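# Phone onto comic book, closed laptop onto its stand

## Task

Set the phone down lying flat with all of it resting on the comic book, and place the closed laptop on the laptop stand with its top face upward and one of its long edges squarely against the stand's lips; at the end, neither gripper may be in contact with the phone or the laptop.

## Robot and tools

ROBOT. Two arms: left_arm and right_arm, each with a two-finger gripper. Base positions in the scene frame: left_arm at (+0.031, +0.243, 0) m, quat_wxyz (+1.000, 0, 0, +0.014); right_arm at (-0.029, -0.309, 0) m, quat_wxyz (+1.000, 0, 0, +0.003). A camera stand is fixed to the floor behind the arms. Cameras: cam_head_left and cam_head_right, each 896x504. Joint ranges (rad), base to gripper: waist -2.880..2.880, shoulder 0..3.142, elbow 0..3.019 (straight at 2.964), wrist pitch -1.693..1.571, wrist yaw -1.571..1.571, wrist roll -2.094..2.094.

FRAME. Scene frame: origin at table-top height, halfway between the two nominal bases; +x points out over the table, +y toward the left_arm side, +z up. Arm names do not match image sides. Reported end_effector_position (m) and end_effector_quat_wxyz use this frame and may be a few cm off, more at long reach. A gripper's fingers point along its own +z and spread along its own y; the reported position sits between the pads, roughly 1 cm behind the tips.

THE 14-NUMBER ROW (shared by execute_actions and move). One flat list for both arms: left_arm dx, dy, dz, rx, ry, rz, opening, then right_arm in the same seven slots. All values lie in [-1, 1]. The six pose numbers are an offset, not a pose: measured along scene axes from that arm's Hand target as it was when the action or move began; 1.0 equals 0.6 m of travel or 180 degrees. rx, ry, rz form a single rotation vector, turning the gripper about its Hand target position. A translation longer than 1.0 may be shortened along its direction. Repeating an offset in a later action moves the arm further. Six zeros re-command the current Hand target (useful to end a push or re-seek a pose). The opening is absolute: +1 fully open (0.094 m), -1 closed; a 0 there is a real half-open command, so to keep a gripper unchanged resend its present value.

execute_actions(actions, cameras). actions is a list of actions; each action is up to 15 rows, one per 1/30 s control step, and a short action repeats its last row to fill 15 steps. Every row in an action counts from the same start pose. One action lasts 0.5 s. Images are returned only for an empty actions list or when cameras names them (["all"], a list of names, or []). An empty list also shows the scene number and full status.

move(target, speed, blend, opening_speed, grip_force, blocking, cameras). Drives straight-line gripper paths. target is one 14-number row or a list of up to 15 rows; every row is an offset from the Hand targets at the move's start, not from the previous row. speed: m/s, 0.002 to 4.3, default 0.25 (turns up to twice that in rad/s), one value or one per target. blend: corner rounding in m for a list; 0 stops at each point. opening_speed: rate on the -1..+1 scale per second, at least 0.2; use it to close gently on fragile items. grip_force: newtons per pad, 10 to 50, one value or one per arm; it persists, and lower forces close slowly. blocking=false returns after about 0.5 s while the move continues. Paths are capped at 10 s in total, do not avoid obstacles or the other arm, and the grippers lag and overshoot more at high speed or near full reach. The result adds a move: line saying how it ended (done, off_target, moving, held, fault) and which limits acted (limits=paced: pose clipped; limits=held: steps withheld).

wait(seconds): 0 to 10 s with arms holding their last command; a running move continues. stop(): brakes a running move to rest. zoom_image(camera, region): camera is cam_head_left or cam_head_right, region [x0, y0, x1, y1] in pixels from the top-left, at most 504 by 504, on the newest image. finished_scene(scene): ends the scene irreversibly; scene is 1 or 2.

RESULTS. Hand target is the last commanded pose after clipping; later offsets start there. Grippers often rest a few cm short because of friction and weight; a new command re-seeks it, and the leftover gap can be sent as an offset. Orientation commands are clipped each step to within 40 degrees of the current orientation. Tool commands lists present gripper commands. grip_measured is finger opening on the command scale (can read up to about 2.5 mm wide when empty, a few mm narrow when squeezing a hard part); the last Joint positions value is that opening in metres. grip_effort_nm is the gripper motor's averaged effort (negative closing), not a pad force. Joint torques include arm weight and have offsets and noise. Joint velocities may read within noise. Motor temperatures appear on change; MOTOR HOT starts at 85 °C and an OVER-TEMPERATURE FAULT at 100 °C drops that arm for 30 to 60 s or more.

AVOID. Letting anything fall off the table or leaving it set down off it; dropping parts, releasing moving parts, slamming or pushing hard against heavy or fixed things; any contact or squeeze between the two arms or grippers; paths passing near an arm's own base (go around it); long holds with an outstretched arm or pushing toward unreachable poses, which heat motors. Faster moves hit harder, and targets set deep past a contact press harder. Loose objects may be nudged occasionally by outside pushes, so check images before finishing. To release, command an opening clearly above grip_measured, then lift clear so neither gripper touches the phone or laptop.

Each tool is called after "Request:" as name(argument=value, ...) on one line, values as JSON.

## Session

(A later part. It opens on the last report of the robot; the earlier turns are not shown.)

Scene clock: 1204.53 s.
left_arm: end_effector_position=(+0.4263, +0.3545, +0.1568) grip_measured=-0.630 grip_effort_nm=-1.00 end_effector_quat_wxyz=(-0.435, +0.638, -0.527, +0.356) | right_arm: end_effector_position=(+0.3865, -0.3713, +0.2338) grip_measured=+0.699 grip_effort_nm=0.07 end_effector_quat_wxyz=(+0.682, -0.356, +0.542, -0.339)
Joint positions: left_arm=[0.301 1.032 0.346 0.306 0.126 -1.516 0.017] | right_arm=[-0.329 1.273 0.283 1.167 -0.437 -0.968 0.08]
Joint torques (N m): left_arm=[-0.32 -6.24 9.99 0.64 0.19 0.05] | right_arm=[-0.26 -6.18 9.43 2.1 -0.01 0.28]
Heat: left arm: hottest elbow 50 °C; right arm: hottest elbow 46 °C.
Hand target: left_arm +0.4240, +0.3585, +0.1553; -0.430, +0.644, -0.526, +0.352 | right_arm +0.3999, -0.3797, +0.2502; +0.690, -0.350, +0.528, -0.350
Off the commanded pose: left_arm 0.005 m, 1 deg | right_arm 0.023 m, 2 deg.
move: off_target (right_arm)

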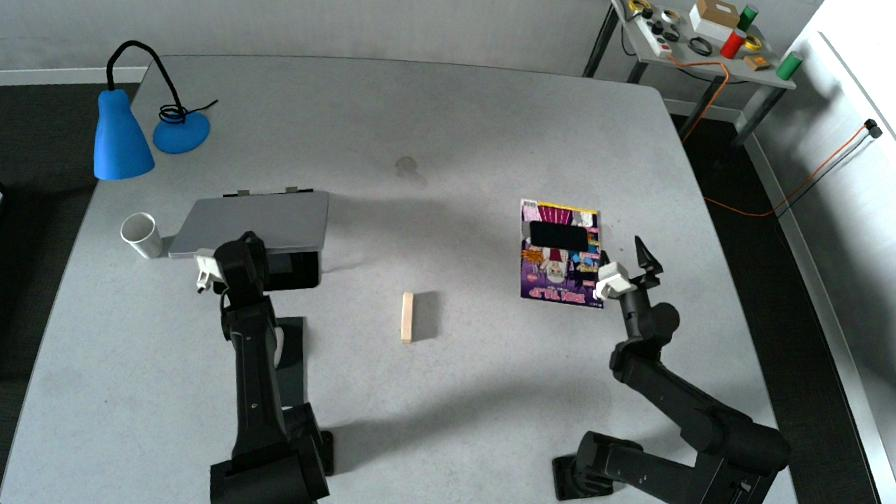

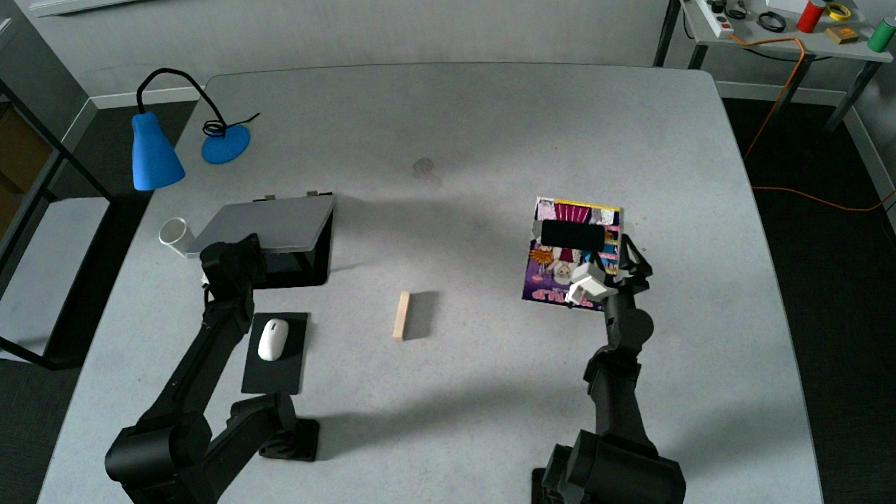

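Request:
move(target=[0, 0, 0, 0, 0, 0, -0.45, 0, 0, 0, 0, 0, 0, 0.7], opening_speed=0.25, speed=0.05, cameras=["all"])

Request:
zoom_image(camera="cam_head_left", region=[120, 160, 360, 300])

Scene clock: 1218.33 s.
left_arm: end_effector_position=(+0.4275, +0.3549, +0.1602) grip_measured=-0.451 grip_effort_nm=0.05 end_effector_quat_wxyz=(-0.438, +0.635, -0.527, +0.357) | right_arm: end_effector_position=(+0.3865, -0.3713, +0.2338) grip_measured=+0.699 grip_effort_nm=0.06 end_effector_quat_wxyz=(+0.682, -0.356, +0.542, -0.339)
Joint positions: left_arm=[0.301 1.029 0.35 0.306 0.127 -1.514 0.026] | right_arm=[-0.329 1.273 0.283 1.167 -0.437 -0.968 0.08]
Joint torques (N m): left_arm=[0.5 -5.71 9.47 1.01 0.18 0] | right_arm=[-0.21 -6.18 9.4 2.1 0.01 0.28]
Heat: left arm: hottest elbow 49 °C; right arm: hottest elbow 46 °C.
Hand target: left_arm +0.4240, +0.3586, +0.1554; -0.430, +0.644, -0.525, +0.352 | right_arm +0.3999, -0.3797, +0.2502; +0.690, -0.350, +0.528, -0.350
Off the commanded pose: left_arm 0.007 m, 2 deg | right_arm 0.023 m, 2 deg.
move: off_target (right_arm)

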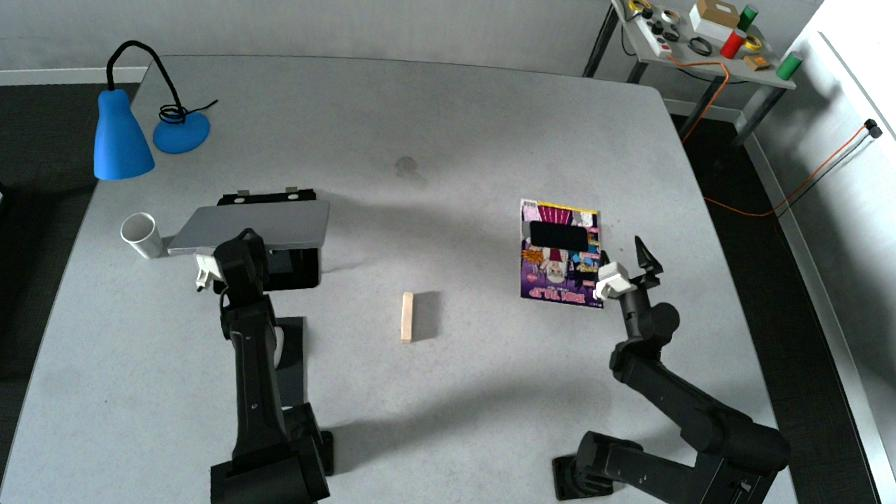

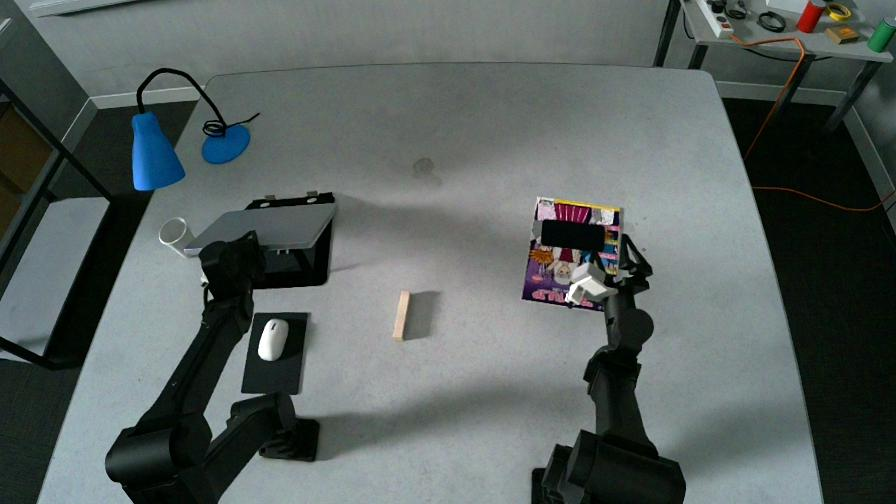

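Scaled by 2.100.

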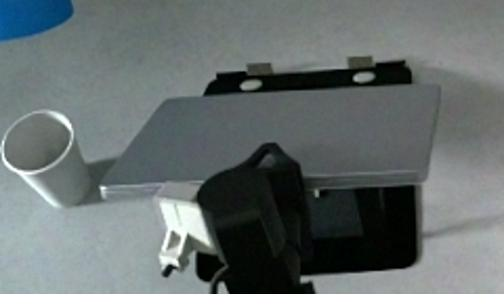

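Request:
move(target=[[-0.05, -0.0083, 0.042, 0, 0, 0, -0.45, 0, 0, 0, 0, 0, 0, 0.7], [-0.128, -0.0215, 0.0917, 0, 0, 0, -0.45, 0, 0, 0, 0, 0, 0, 0.7]], blend=[0.02, 0], speed=0.08, cameras=["all"])

Request:
zoom_image(camera="cam_head_left", region=[120, 160, 360, 300])

Request:
zoom_image(camera="cam_head_right", region=[140, 160, 380, 300])

Scene clock: 1263.30 s.
left_arm: end_effector_position=(+0.3485, +0.3415, +0.2042) grip_measured=-0.450 grip_effort_nm=0.05 end_effector_quat_wxyz=(-0.422, +0.646, -0.527, +0.354) | right_arm: end_effector_position=(+0.3865, -0.3713, +0.2338) grip_measured=+0.699 grip_effort_nm=0.07 end_effector_quat_wxyz=(+0.682, -0.356, +0.542, -0.339)
Joint positions: left_arm=[0.379 0.548 0.327 -0.19 0.201 -1.497 0.026] | right_arm=[-0.329 1.273 0.283 1.167 -0.437 -0.968 0.08]
Joint torques (N m): left_arm=[-0.09 -2.55 12.31 1.55 0.12 0.14] | right_arm=[-0.26 -6.07 9.43 2.13 0 0.29]
Motor temperatures (°C): left_arm=[22 25 47 24 29 23 29] | right_arm=[26 34 46 25 24 23 25]
Heat: left arm: hottest elbow 47 °C; right arm: hottest elbow 46 °C.
Hand target: left_arm +0.3472, +0.3458, +0.2104; -0.430, +0.644, -0.525, +0.352 | right_arm +0.3999, -0.3797, +0.2502; +0.690, -0.350, +0.528, -0.350
Off the commanded pose: left_arm 0.008 m, 1 deg | right_arm 0.023 m, 2 deg.
move: off_target (right_arm); blend cut to 0.0197 m at target 1

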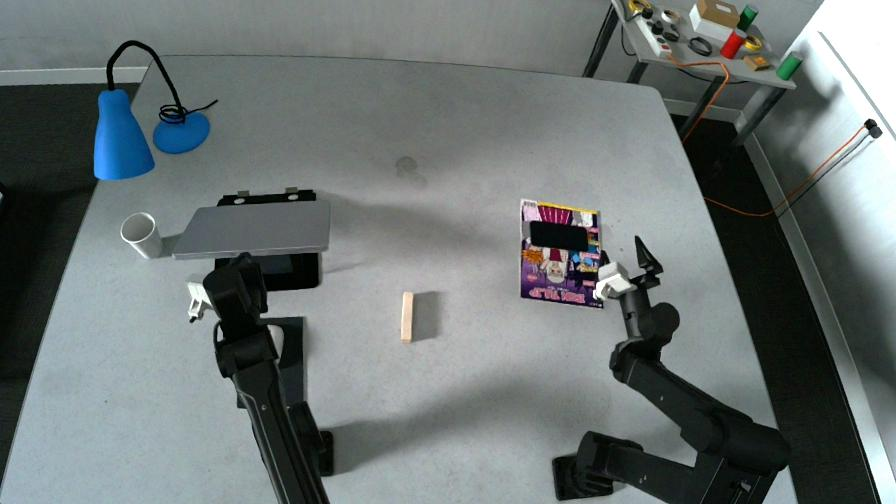

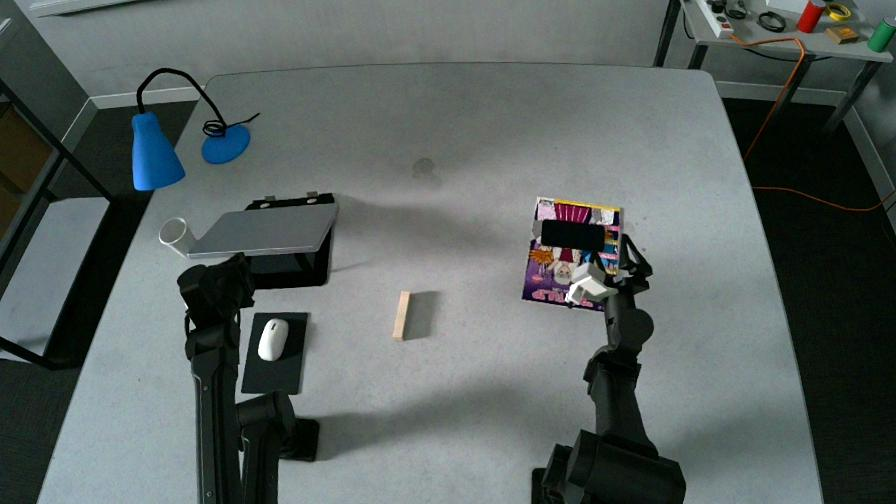

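Scaled by 2.100.

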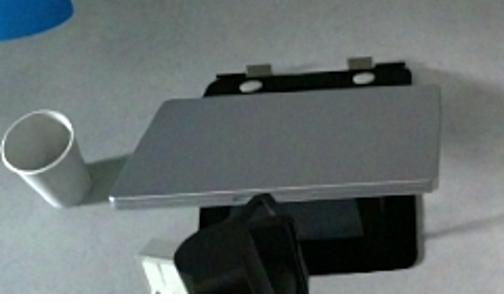

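Scaled by 2.100.

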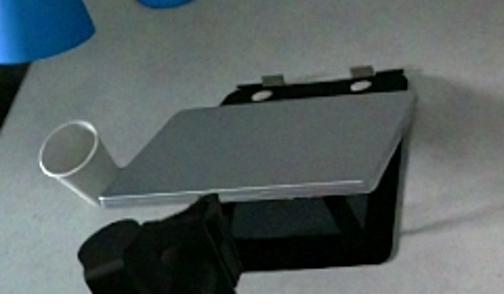

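Request:
move(target=[-0.022, -0.0197, -0.0407, -0.008, 0.0409, 0, -0.95, 0, 0, 0, 0, 0, 0, 0.7], speed=0.1, cameras=["all"])

Request:
zoom_image(camera="cam_head_left", region=[120, 160, 360, 300])

Request:
zoom_image(camera="cam_head_right", region=[140, 160, 380, 300])

Scene clock: 1360.70 s.
left_arm: end_effector_position=(+0.3310, +0.3372, +0.1752) grip_measured=-0.948 grip_effort_nm=-0.08 end_effector_quat_wxyz=(-0.380, +0.681, -0.542, +0.313) | right_arm: end_effector_position=(+0.3865, -0.3713, +0.2338) grip_measured=+0.699 grip_effort_nm=0.07 end_effector_quat_wxyz=(+0.682, -0.356, +0.542, -0.339)
Joint positions: left_arm=[0.364 0.531 0.327 -0.345 0.156 -1.493 0.002] | right_arm=[-0.329 1.273 0.283 1.167 -0.437 -0.968 0.08]
Joint torques (N m): left_arm=[-2.73 -2.37 13.14 1.5 -0.12 0.18] | right_arm=[-0.15 -6.24 9.42 2.11 -0.01 0.29]
Heat: left arm: hottest elbow 48 °C; right arm: hottest elbow 46 °C.
Hand target: left_arm +0.3339, +0.3339, +0.1860; -0.387, +0.671, -0.547, +0.317 | right_arm +0.3999, -0.3797, +0.2502; +0.690, -0.350, +0.528, -0.350
Off the commanded pose: left_arm 0.012 m, 2 deg | right_arm 0.023 m, 2 deg.
move: off_target (left_arm, right_arm)

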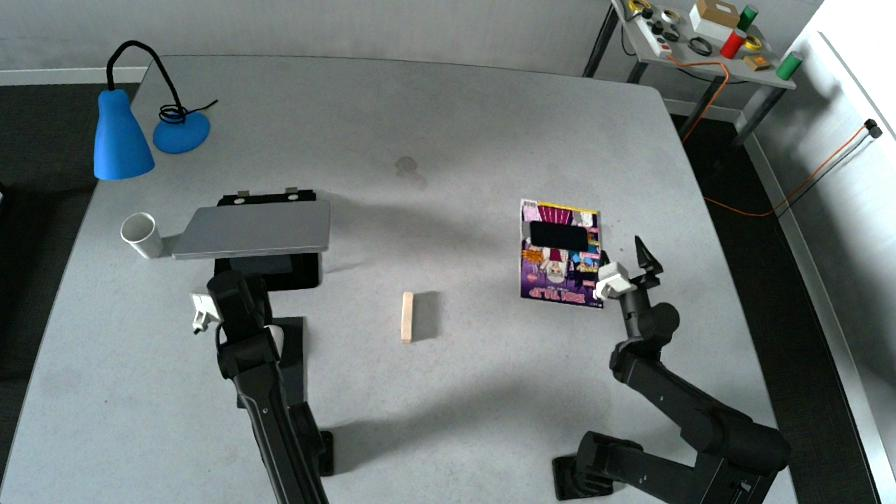

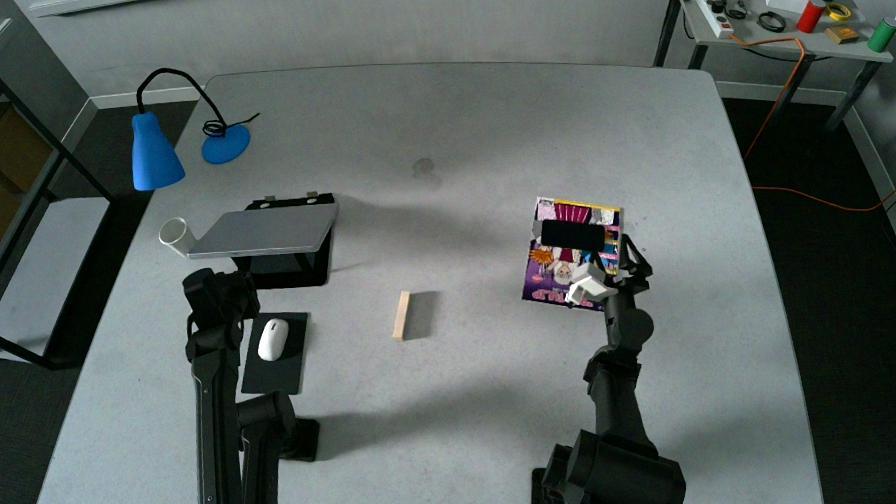

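Scaled by 2.100.

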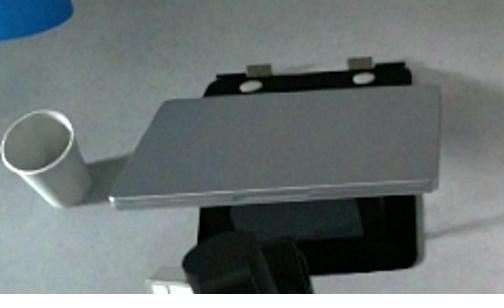

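Scaled by 2.100.

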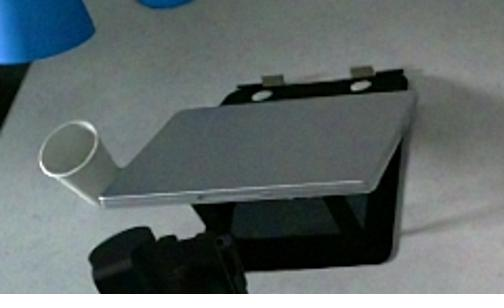

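Request:
move(target=[0.045, 0.02, 0, 0, 0, 0, -0.95, 0, 0, 0, 0, 0, 0, 0.7], speed=0.05, cameras=["all"])

Request:
zoom_image(camera="cam_head_left", region=[160, 180, 340, 300])

Request:
zoom_image(camera="cam_head_right", region=[160, 180, 340, 300])

Scene clock: 1375.23 s.
left_arm: end_effector_position=(+0.3429, +0.3422, +0.1558) grip_measured=-0.948 grip_effort_nm=-0.08 end_effector_quat_wxyz=(-0.364, +0.690, -0.548, +0.303) | right_arm: end_effector_position=(+0.3865, -0.3713, +0.2338) grip_measured=+0.699 grip_effort_nm=0.07 end_effector_quat_wxyz=(+0.682, -0.356, +0.542, -0.339)
Joint positions: left_arm=[0.364 0.643 0.327 -0.277 0.156 -1.49 0.002] | right_arm=[-0.329 1.273 0.283 1.167 -0.437 -0.968 0.08]
Joint torques (N m): left_arm=[-2.37 -1.67 15.99 2.54 0.13 0.2] | right_arm=[-0.21 -6.12 9.42 2.11 0 0.28]
Heat: left arm: hottest elbow 49 °C; right arm: hottest elbow 46 °C.
Hand target: left_arm +0.3610, +0.3459, +0.1859; -0.387, +0.671, -0.547, +0.317 | right_arm +0.3999, -0.3797, +0.2502; +0.690, -0.350, +0.528, -0.350
Off the commanded pose: left_arm 0.035 m, 4 deg | right_arm 0.023 m, 2 deg.
move: off_target (left_arm, right_arm)

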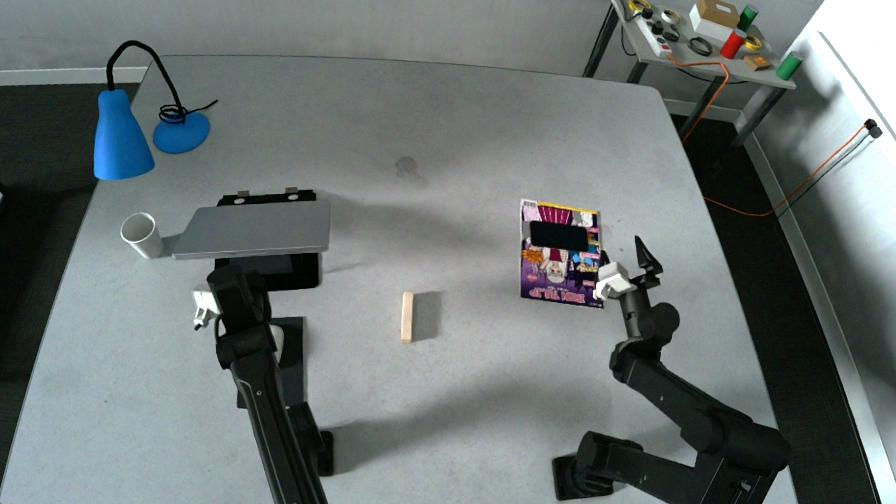

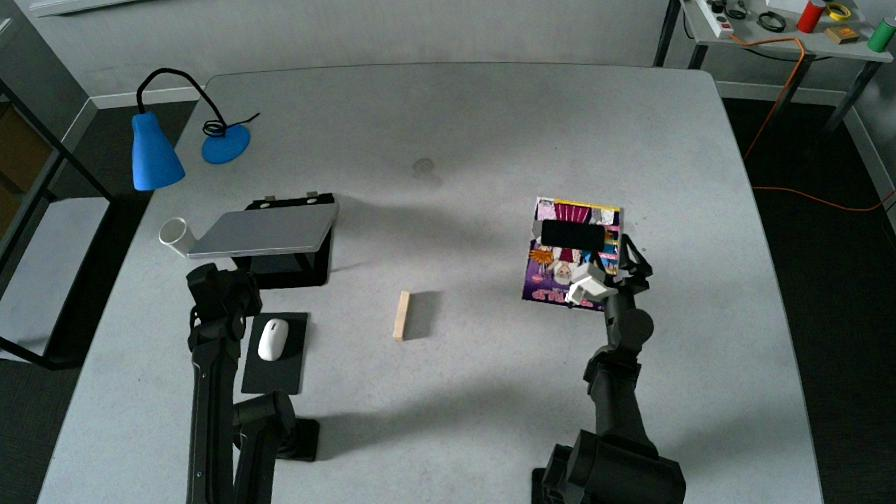

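Scaled by 2.800.

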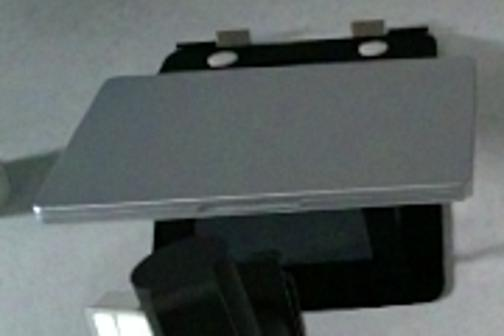

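Scaled by 2.800.

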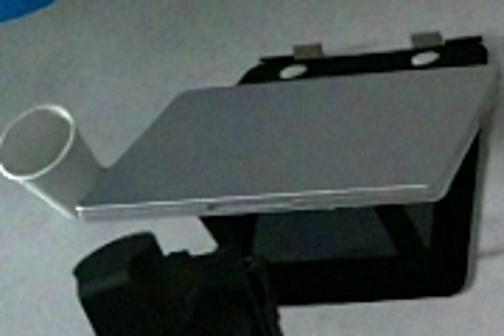

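Request:
move(target=[0.0, 0.0, 0.035, 0, 0, 0, -0.95, 0, 0, 0, 0, 0, 0, 0.7], speed=0.05, cameras=[])

Scene clock: 1378.67 s.
left_arm: end_effector_position=(+0.3432, +0.3423, +0.1629) grip_measured=-0.948 grip_effort_nm=-0.08 end_effector_quat_wxyz=(-0.359, +0.692, -0.549, +0.300) | right_arm: end_effector_position=(+0.3865, -0.3713, +0.2338) grip_measured=+0.699 grip_effort_nm=0.06 end_effector_quat_wxyz=(+0.682, -0.356, +0.542, -0.339)
Joint positions: left_arm=[0.364 0.638 0.352 -0.319 0.156 -1.49 0.002] | right_arm=[-0.329 1.273 0.283 1.167 -0.437 -0.968 0.08]
Joint torques (N m): left_arm=[-2.02 -3.37 18.1 1.26 0.11 0.19] | right_arm=[-0.15 -6.18 9.42 2.09 0 0.28]
Heat: left arm: hottest elbow 49 °C; right arm: hottest elbow 46 °C.
Hand target: left_arm +0.3610, +0.3460, +0.2070; -0.387, +0.671, -0.547, +0.317 | right_arm +0.3999, -0.3797, +0.2502; +0.690, -0.350, +0.528, -0.350
Off the commanded pose: left_arm 0.048 m, 4 deg | right_arm 0.023 m, 2 deg.
move: off_target (left_arm, right_arm)
No camera images: "cameras" was empty.

Request:
move(target=[0.03, 0.0, 0.03, 0, 0, 0, -0.95, 0, 0, 0, 0, 0, 0, 0.7], speed=0.05, cameras=["all"])

Request:
zoom_image(camera="cam_head_left", region=[160, 180, 340, 300])

Request:
zoom_image(camera="cam_head_right", region=[160, 180, 340, 300])

Scene clock: 1384.77 s.
left_arm: end_effector_position=(+0.3585, +0.3434, +0.1846) grip_measured=-0.948 grip_effort_nm=-0.08 end_effector_quat_wxyz=(-0.366, +0.686, -0.553, +0.300) | right_arm: end_effector_position=(+0.3865, -0.3713, +0.2338) grip_measured=+0.699 grip_effort_nm=0.06 end_effector_quat_wxyz=(+0.682, -0.356, +0.542, -0.339)
Joint positions: left_arm=[0.339 0.674 0.415 -0.332 0.136 -1.49 0.002] | right_arm=[-0.329 1.273 0.283 1.167 -0.437 -0.968 0.08]
Joint torques (N m): left_arm=[-2.73 -2.2 18.33 1.47 -0.12 -0.01] | right_arm=[-0.09 -6.07 9.42 2.09 0 0.28]
Heat: left arm: hottest elbow 50 °C; right arm: hottest elbow 46 °C.
Hand target: left_arm +0.3790, +0.3458, +0.2250; -0.387, +0.671, -0.548, +0.317 | right_arm +0.3999, -0.3797, +0.2502; +0.690, -0.350, +0.528, -0.350
Off the commanded pose: left_arm 0.045 m, 4 deg | right_arm 0.023 m, 2 deg.
move: off_target (left_arm, right_arm)

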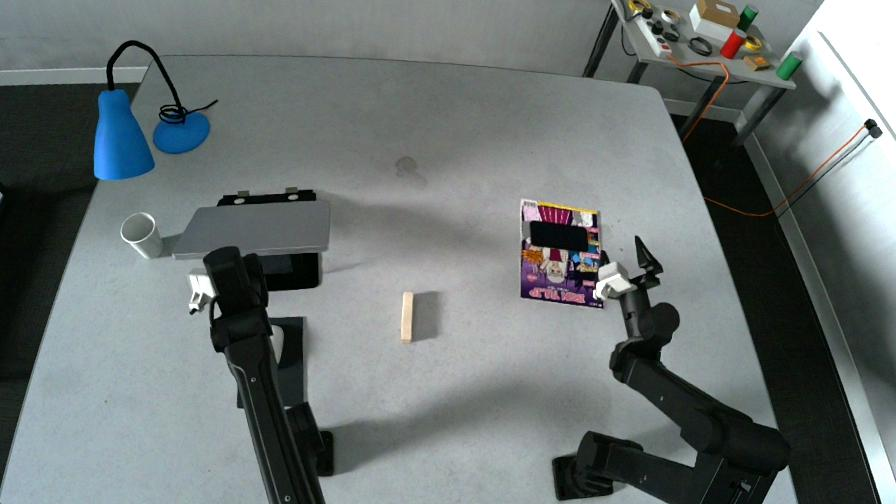

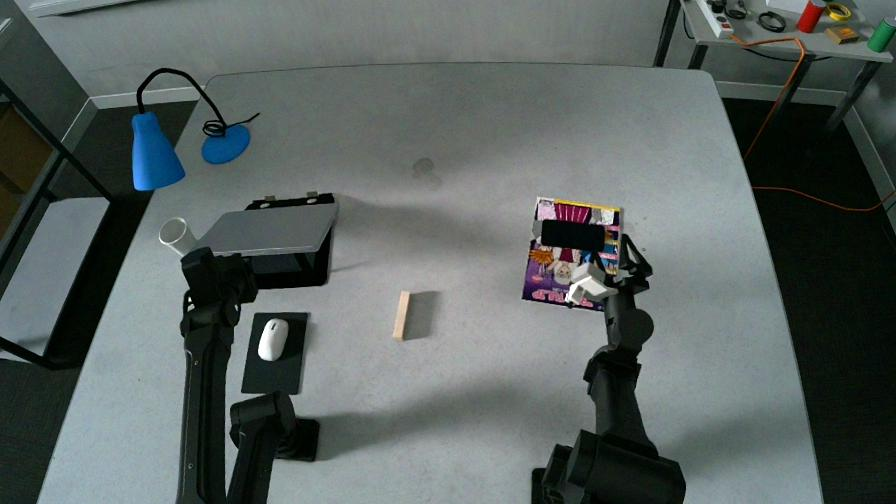

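Scaled by 2.800.

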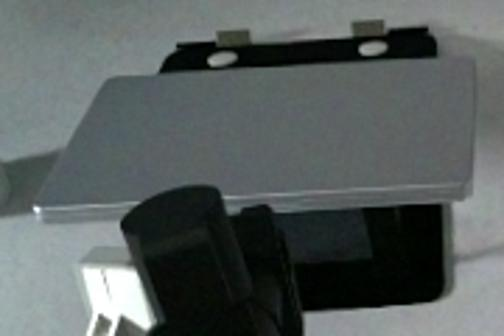

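Scaled by 2.800.

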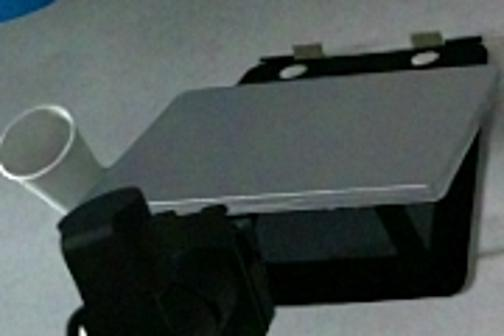

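Request:
move(target=[0.0333, 0.005, -0.005, 0, 0, 0, -0.95, 0, 0, 0, 0, 0, 0, 0.7], speed=0.04, cameras=["all"])

Request:
zoom_image(camera="cam_head_left", region=[160, 180, 340, 300])

Request:
zoom_image(camera="cam_head_right", region=[160, 180, 340, 300])

Scene clock: 1394.90 s.
left_arm: end_effector_position=(+0.3719, +0.3447, +0.1782) grip_measured=-0.948 grip_effort_nm=-0.08 end_effector_quat_wxyz=(-0.357, +0.690, -0.557, +0.294) | right_arm: end_effector_position=(+0.3865, -0.3713, +0.2338) grip_measured=+0.699 grip_effort_nm=0.06 end_effector_quat_wxyz=(+0.682, -0.356, +0.542, -0.339)
Joint positions: left_arm=[0.322 0.748 0.436 -0.302 0.121 -1.495 0.002] | right_arm=[-0.329 1.273 0.283 1.167 -0.437 -0.968 0.08]
Joint torques (N m): left_arm=[-2.78 -2.84 18.48 2.59 -0.19 -0.07] | right_arm=[-0.21 -6.18 9.46 2.09 0 0.28]
Motor temperatures (°C): left_arm=[22 25 53 24 28 23 28] | right_arm=[26 33 46 26 24 23 25]
Heat: left arm: hottest elbow 53 °C; right arm: hottest elbow 46 °C.
Hand target: left_arm +0.3989, +0.3489, +0.2220; -0.387, +0.671, -0.547, +0.317 | right_arm +0.3999, -0.3797, +0.2502; +0.690, -0.350, +0.528, -0.350
Off the commanded pose: left_arm 0.052 m, 5 deg | right_arm 0.023 m, 2 deg.
move: off_target (left_arm, right_arm)

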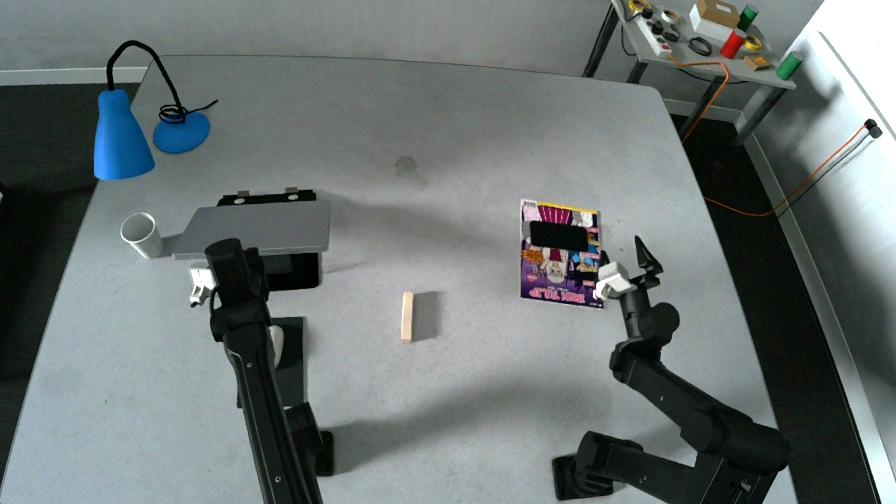

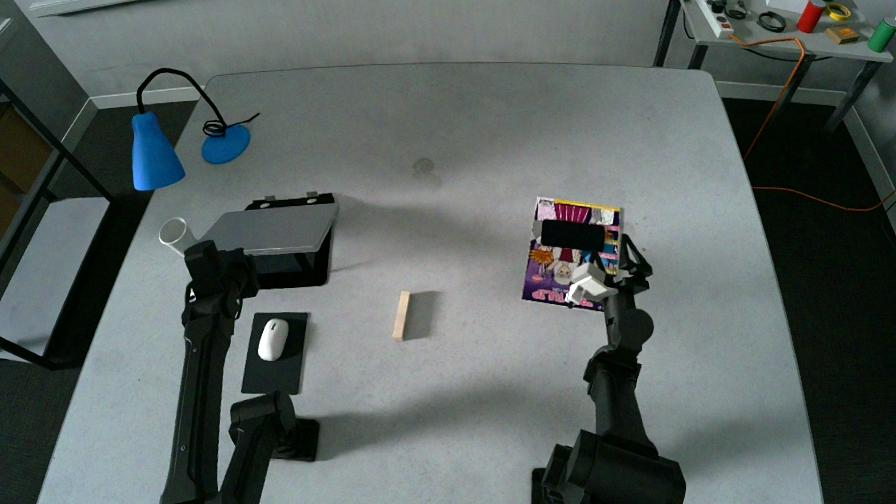

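Scaled by 2.800.

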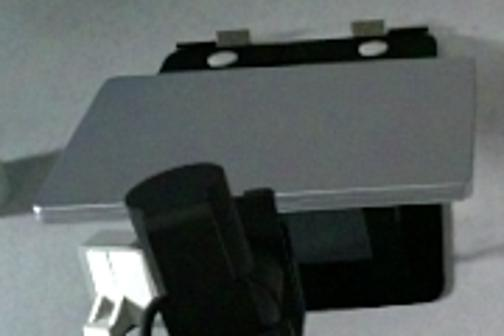

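Scaled by 2.800.

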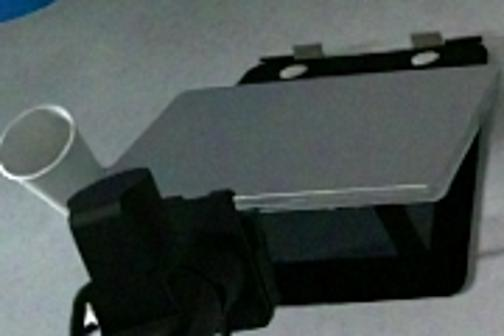

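Request:
move(target=[[-0.05, 0, 0.02, 0, 0, 0, -0.95, 0, 0, 0, 0, 0, 0, 0.7], [-0.09, -0.005, 0.02, -0.0288, 0.1416, 0, -0.95, 0, 0, 0, 0, 0, 0, 0.7]], blend=[0.02, 0], speed=0.1, cameras=["all"])

Request:
zoom_image(camera="cam_head_left", region=[160, 180, 340, 300])

Request:
zoom_image(camera="cam_head_right", region=[160, 180, 340, 300])

Scene clock: 1419.27 s.
left_arm: end_effector_position=(+0.3279, +0.3379, +0.1988) grip_measured=-0.948 grip_effort_nm=-0.08 end_effector_quat_wxyz=(-0.201, +0.750, -0.606, +0.174) | right_arm: end_effector_position=(+0.3865, -0.3713, +0.2338) grip_measured=+0.699 grip_effort_nm=0.07 end_effector_quat_wxyz=(+0.682, -0.356, +0.542, -0.339)
Joint positions: left_arm=[0.335 0.799 0.702 -0.943 0.095 -1.444 0.002] | right_arm=[-0.329 1.273 0.283 1.167 -0.437 -0.968 0.08]
Joint torques (N m): left_arm=[-1.38 -3.9 18.03 0.79 -0.14 0.12] | right_arm=[-0.09 -6.24 9.43 2.09 0 0.29]
Heat: left arm: hottest elbow 53 °C; right arm: hottest elbow 46 °C.
Hand target: left_arm +0.3449, +0.3459, +0.2340; -0.226, +0.741, -0.605, +0.185 | right_arm +0.3999, -0.3797, +0.2502; +0.690, -0.350, +0.528, -0.350
Off the commanded pose: left_arm 0.040 m, 3 deg | right_arm 0.023 m, 2 deg.
move: off_target (left_arm, right_arm); blend cut to 0.0138 m at target 1

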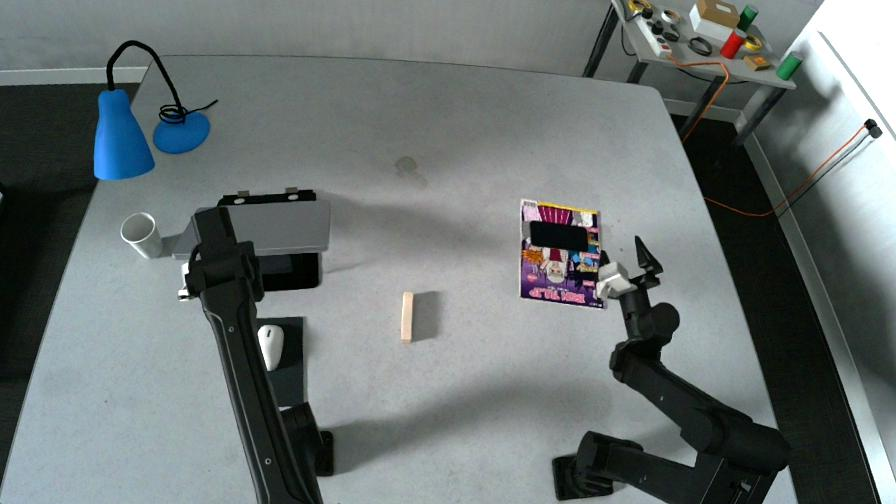

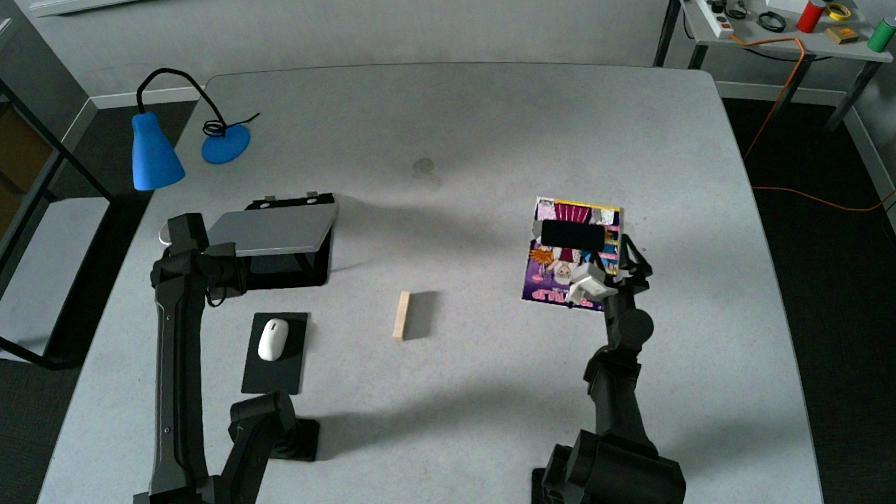

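Scaled by 2.800.

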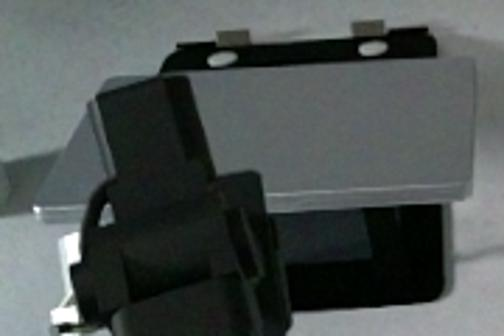

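Scaled by 2.800.

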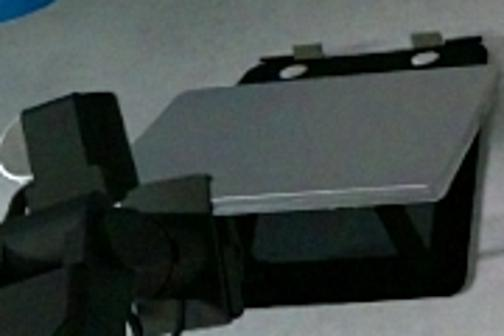

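Request:
move(target=[0.0, 0.0, -0.05, 0, 0, 0, -0.95, 0, 0, 0, 0, 0, 0, 0.7], speed=0.08, cameras=[])

Scene clock: 1429.73 s.
left_arm: end_effector_position=(+0.3400, +0.3425, +0.2024) grip_measured=-0.948 grip_effort_nm=-0.08 end_effector_quat_wxyz=(-0.219, +0.744, -0.603, +0.184) | right_arm: end_effector_position=(+0.3865, -0.3713, +0.2338) grip_measured=+0.699 grip_effort_nm=0.07 end_effector_quat_wxyz=(+0.682, -0.356, +0.542, -0.339)
Joint positions: left_arm=[0.335 0.812 0.702 -0.886 0.094 -1.444 0.002] | right_arm=[-0.329 1.273 0.283 1.167 -0.437 -0.968 0.08]
Joint torques (N m): left_arm=[-1.14 -3.43 11.49 2.09 -0.1 0.13] | right_arm=[-0.15 -6.18 9.43 2.1 -0.01 0.28]
Motor temperatures (°C): left_arm=[22 25 56 24 28 23 28] | right_arm=[26 33 46 26 24 23 25]
Heat: left arm: hottest elbow 56 °C; right arm: hottest elbow 46 °C.
Hand target: left_arm +0.3449, +0.3459, +0.2040; -0.226, +0.741, -0.605, +0.185 | right_arm +0.3999, -0.3797, +0.2502; +0.690, -0.350, +0.528, -0.350
Off the commanded pose: left_arm 0.006 m, 1 deg | right_arm 0.023 m, 2 deg.
move: off_target (right_arm)
No camera images: "cameras" was empty.

Request:
move(target=[0.0, 0.0, -0.06, 0, 0, 0, -0.95, 0, 0, 0, 0, 0, 0, 0.7], speed=0.08, cameras=["all"])

Request:
zoom_image(camera="cam_head_left", region=[160, 180, 340, 300])

Request:
zoom_image(camera="cam_head_right", region=[160, 180, 340, 300])

Scene clock: 1433.80 s.
left_arm: end_effector_position=(+0.3436, +0.3439, +0.1723) grip_measured=-0.948 grip_effort_nm=-0.08 end_effector_quat_wxyz=(-0.224, +0.743, -0.602, +0.187) | right_arm: end_effector_position=(+0.3865, -0.3713, +0.2338) grip_measured=+0.699 grip_effort_nm=0.07 end_effector_quat_wxyz=(+0.682, -0.356, +0.542, -0.339)
Joint positions: left_arm=[0.335 0.835 0.628 -0.779 0.094 -1.444 0.002] | right_arm=[-0.329 1.273 0.283 1.167 -0.437 -0.968 0.08]
Joint torques (N m): left_arm=[-0.79 -4.07 10.36 1.76 -0.09 0.15] | right_arm=[-0.15 -6.12 9.43 2.09 0.01 0.28]
Motor temperatures (°C): left_arm=[22 25 56 24 28 23 28] | right_arm=[26 33 46 26 24 23 25]
Heat: left arm: hottest elbow 56 °C; right arm: hottest elbow 46 °C.
Hand target: left_arm +0.3450, +0.3459, +0.1680; -0.226, +0.741, -0.605, +0.185 | right_arm +0.3999, -0.3797, +0.2502; +0.690, -0.350, +0.528, -0.350
Off the commanded pose: left_arm 0.005 m, 0 deg | right_arm 0.023 m, 2 deg.
move: off_target (right_arm)

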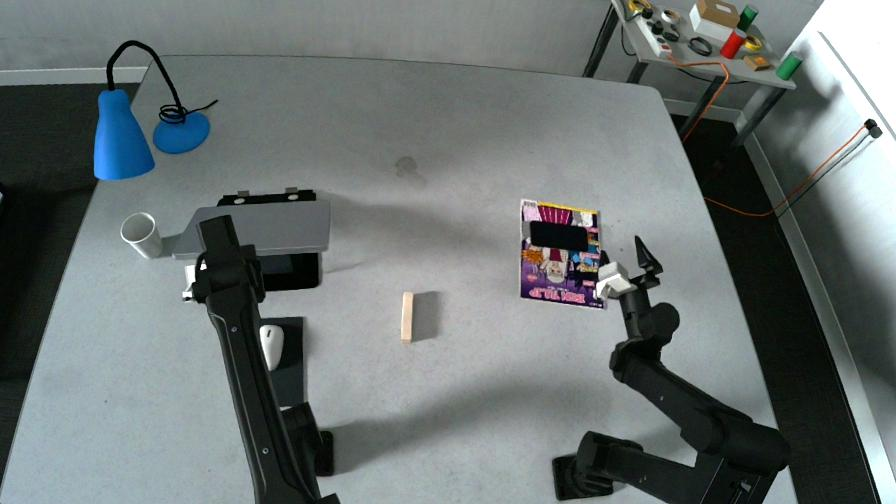

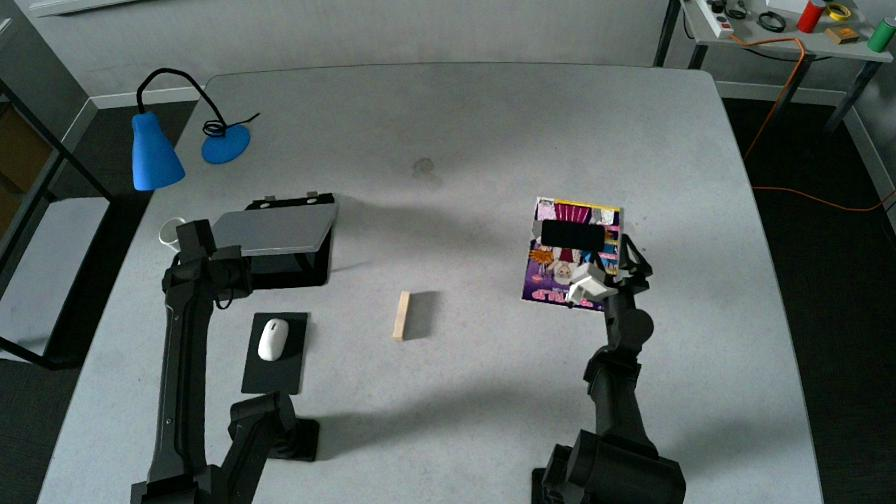

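Scaled by 2.800.

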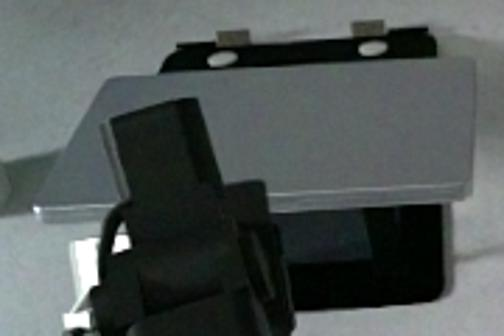

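Scaled by 2.800.

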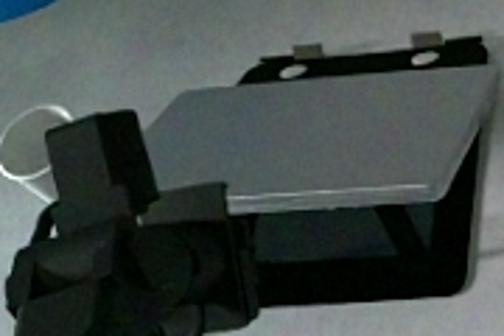

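Request:
move(target=[0.055, 0.008, 0.06, 0, 0, 0, -0.95, 0, 0, 0, 0, 0, 0, 0.7], speed=0.05, cameras=["all"])

Request:
zoom_image(camera="cam_head_left", region=[160, 180, 340, 300])

Request:
zoom_image(camera="cam_head_right", region=[160, 180, 340, 300])

Scene clock: 1442.40 s.
left_arm: end_effector_position=(+0.3565, +0.3479, +0.1719) grip_measured=-0.948 grip_effort_nm=-0.08 end_effector_quat_wxyz=(-0.206, +0.749, -0.607, +0.171) | right_arm: end_effector_position=(+0.3865, -0.3713, +0.2338) grip_measured=+0.699 grip_effort_nm=0.06 end_effector_quat_wxyz=(+0.682, -0.356, +0.542, -0.339)
Joint positions: left_arm=[0.326 0.912 0.683 -0.806 0.081 -1.447 0.002] | right_arm=[-0.329 1.273 0.283 1.167 -0.437 -0.968 0.08]
Joint torques (N m): left_arm=[-2.26 -4.66 17.5 1.11 -0.16 0.01] | right_arm=[-0.21 -6.12 9.4 2.11 0 0.29]
Motor temperatures (°C): left_arm=[22 25 55 24 28 23 28] | right_arm=[26 33 46 26 24 23 25]
Heat: left arm: hottest elbow 55 °C; right arm: hottest elbow 46 °C.
Hand target: left_arm +0.3780, +0.3507, +0.2041; -0.226, +0.741, -0.605, +0.185 | right_arm +0.3999, -0.3797, +0.2502; +0.690, -0.350, +0.528, -0.350
Off the commanded pose: left_arm 0.039 m, 3 deg | right_arm 0.023 m, 2 deg.
move: off_target (left_arm, right_arm)

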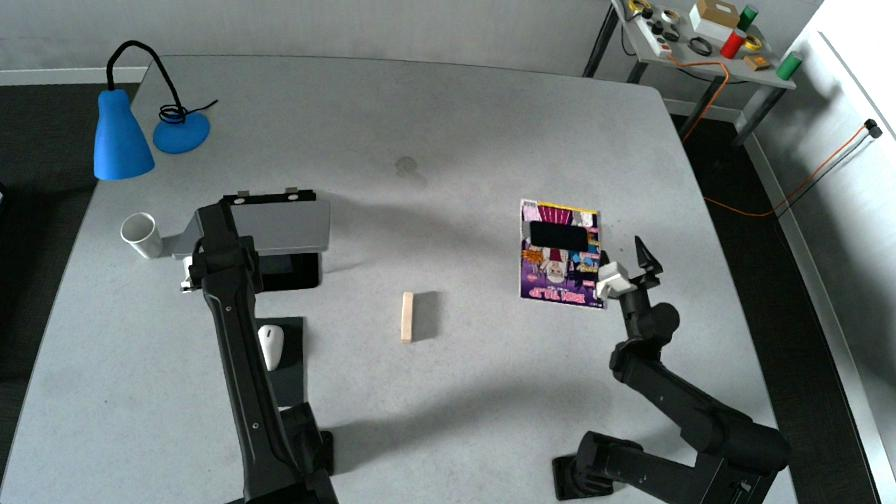

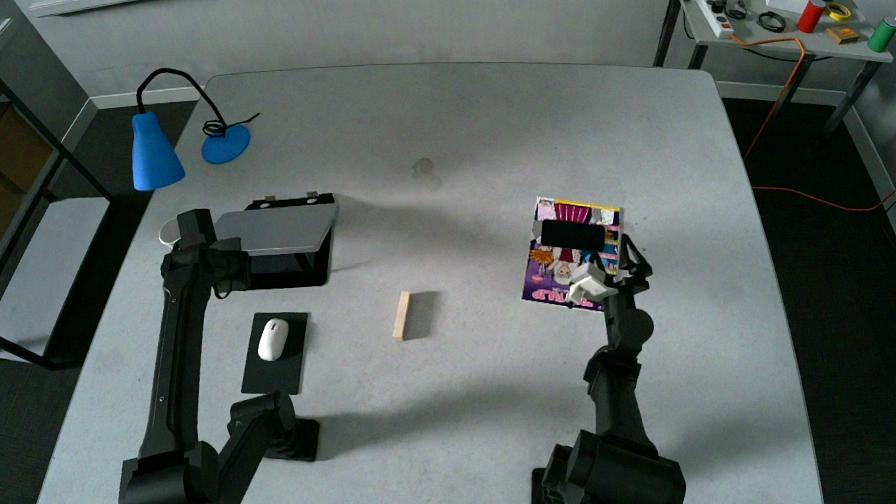

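Scaled by 2.800.

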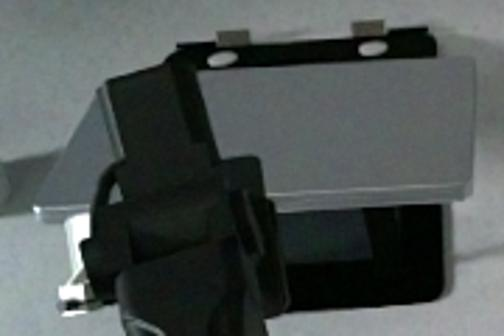

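Scaled by 2.800.

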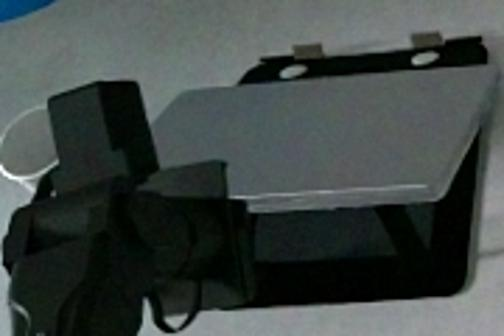

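Request:
move(target=[0.042, 0.006, 0.008, 0, 0, 0, -0.95, 0, 0, 0, 0, 0, 0, 0.7], speed=0.04, cameras=["all"])

Request:
zoom_image(camera="cam_head_left", region=[160, 180, 340, 300])

Request:
zoom_image(camera="cam_head_right", region=[160, 180, 340, 300])

Scene clock: 1446.70 s.
left_arm: end_effector_position=(+0.3747, +0.3499, +0.1725) grip_measured=-0.948 grip_effort_nm=-0.07 end_effector_quat_wxyz=(-0.196, +0.751, -0.609, +0.164) | right_arm: end_effector_position=(+0.3865, -0.3713, +0.2338) grip_measured=+0.699 grip_effort_nm=0.06 end_effector_quat_wxyz=(+0.682, -0.356, +0.542, -0.339)
Joint positions: left_arm=[0.309 0.984 0.732 -0.806 0.072 -1.46 0.002] | right_arm=[-0.329 1.273 0.283 1.167 -0.437 -0.968 0.08]
Joint torques (N m): left_arm=[-2.55 -5.3 17.99 1.44 -0.12 -0.04] | right_arm=[-0.21 -6.12 9.42 2.1 -0.01 0.29]
Heat: left arm: hottest elbow 54 °C; right arm: hottest elbow 46 °C.
Hand target: left_arm +0.4032, +0.3543, +0.2089; -0.226, +0.741, -0.605, +0.185 | right_arm +0.3999, -0.3797, +0.2502; +0.690, -0.350, +0.528, -0.350
Off the commanded pose: left_arm 0.046 m, 4 deg | right_arm 0.023 m, 2 deg.
move: off_target (left_arm, right_arm)

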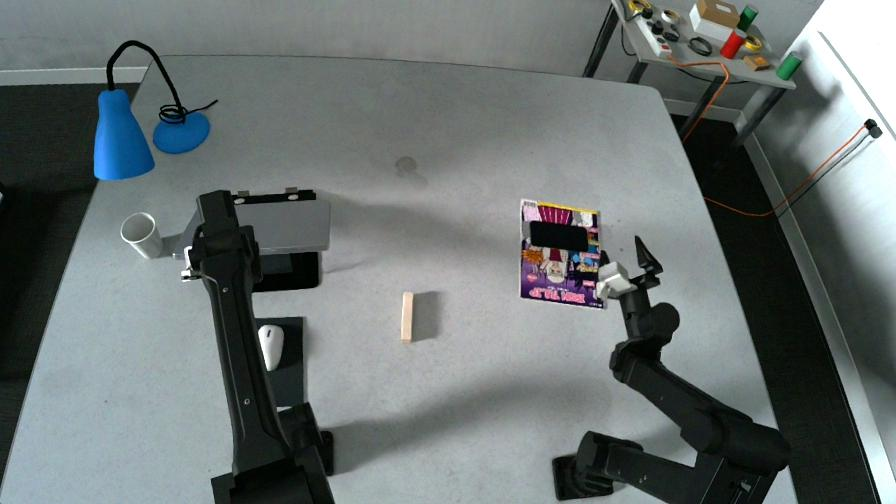

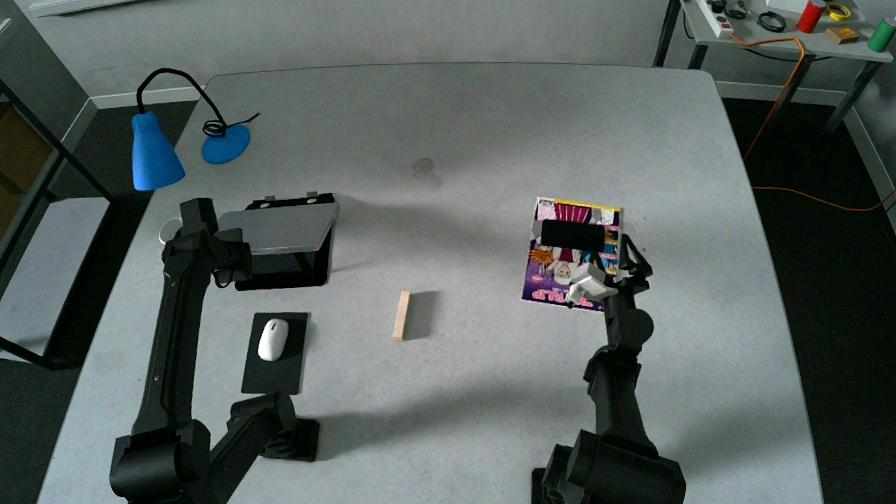

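Scaled by 2.800.

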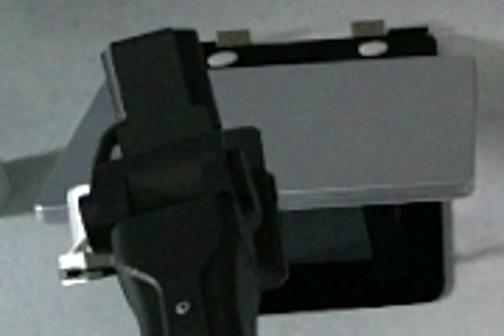

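Scaled by 2.800.

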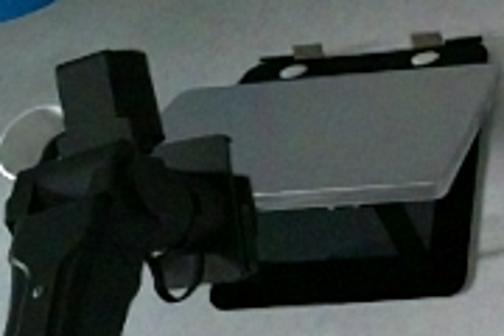

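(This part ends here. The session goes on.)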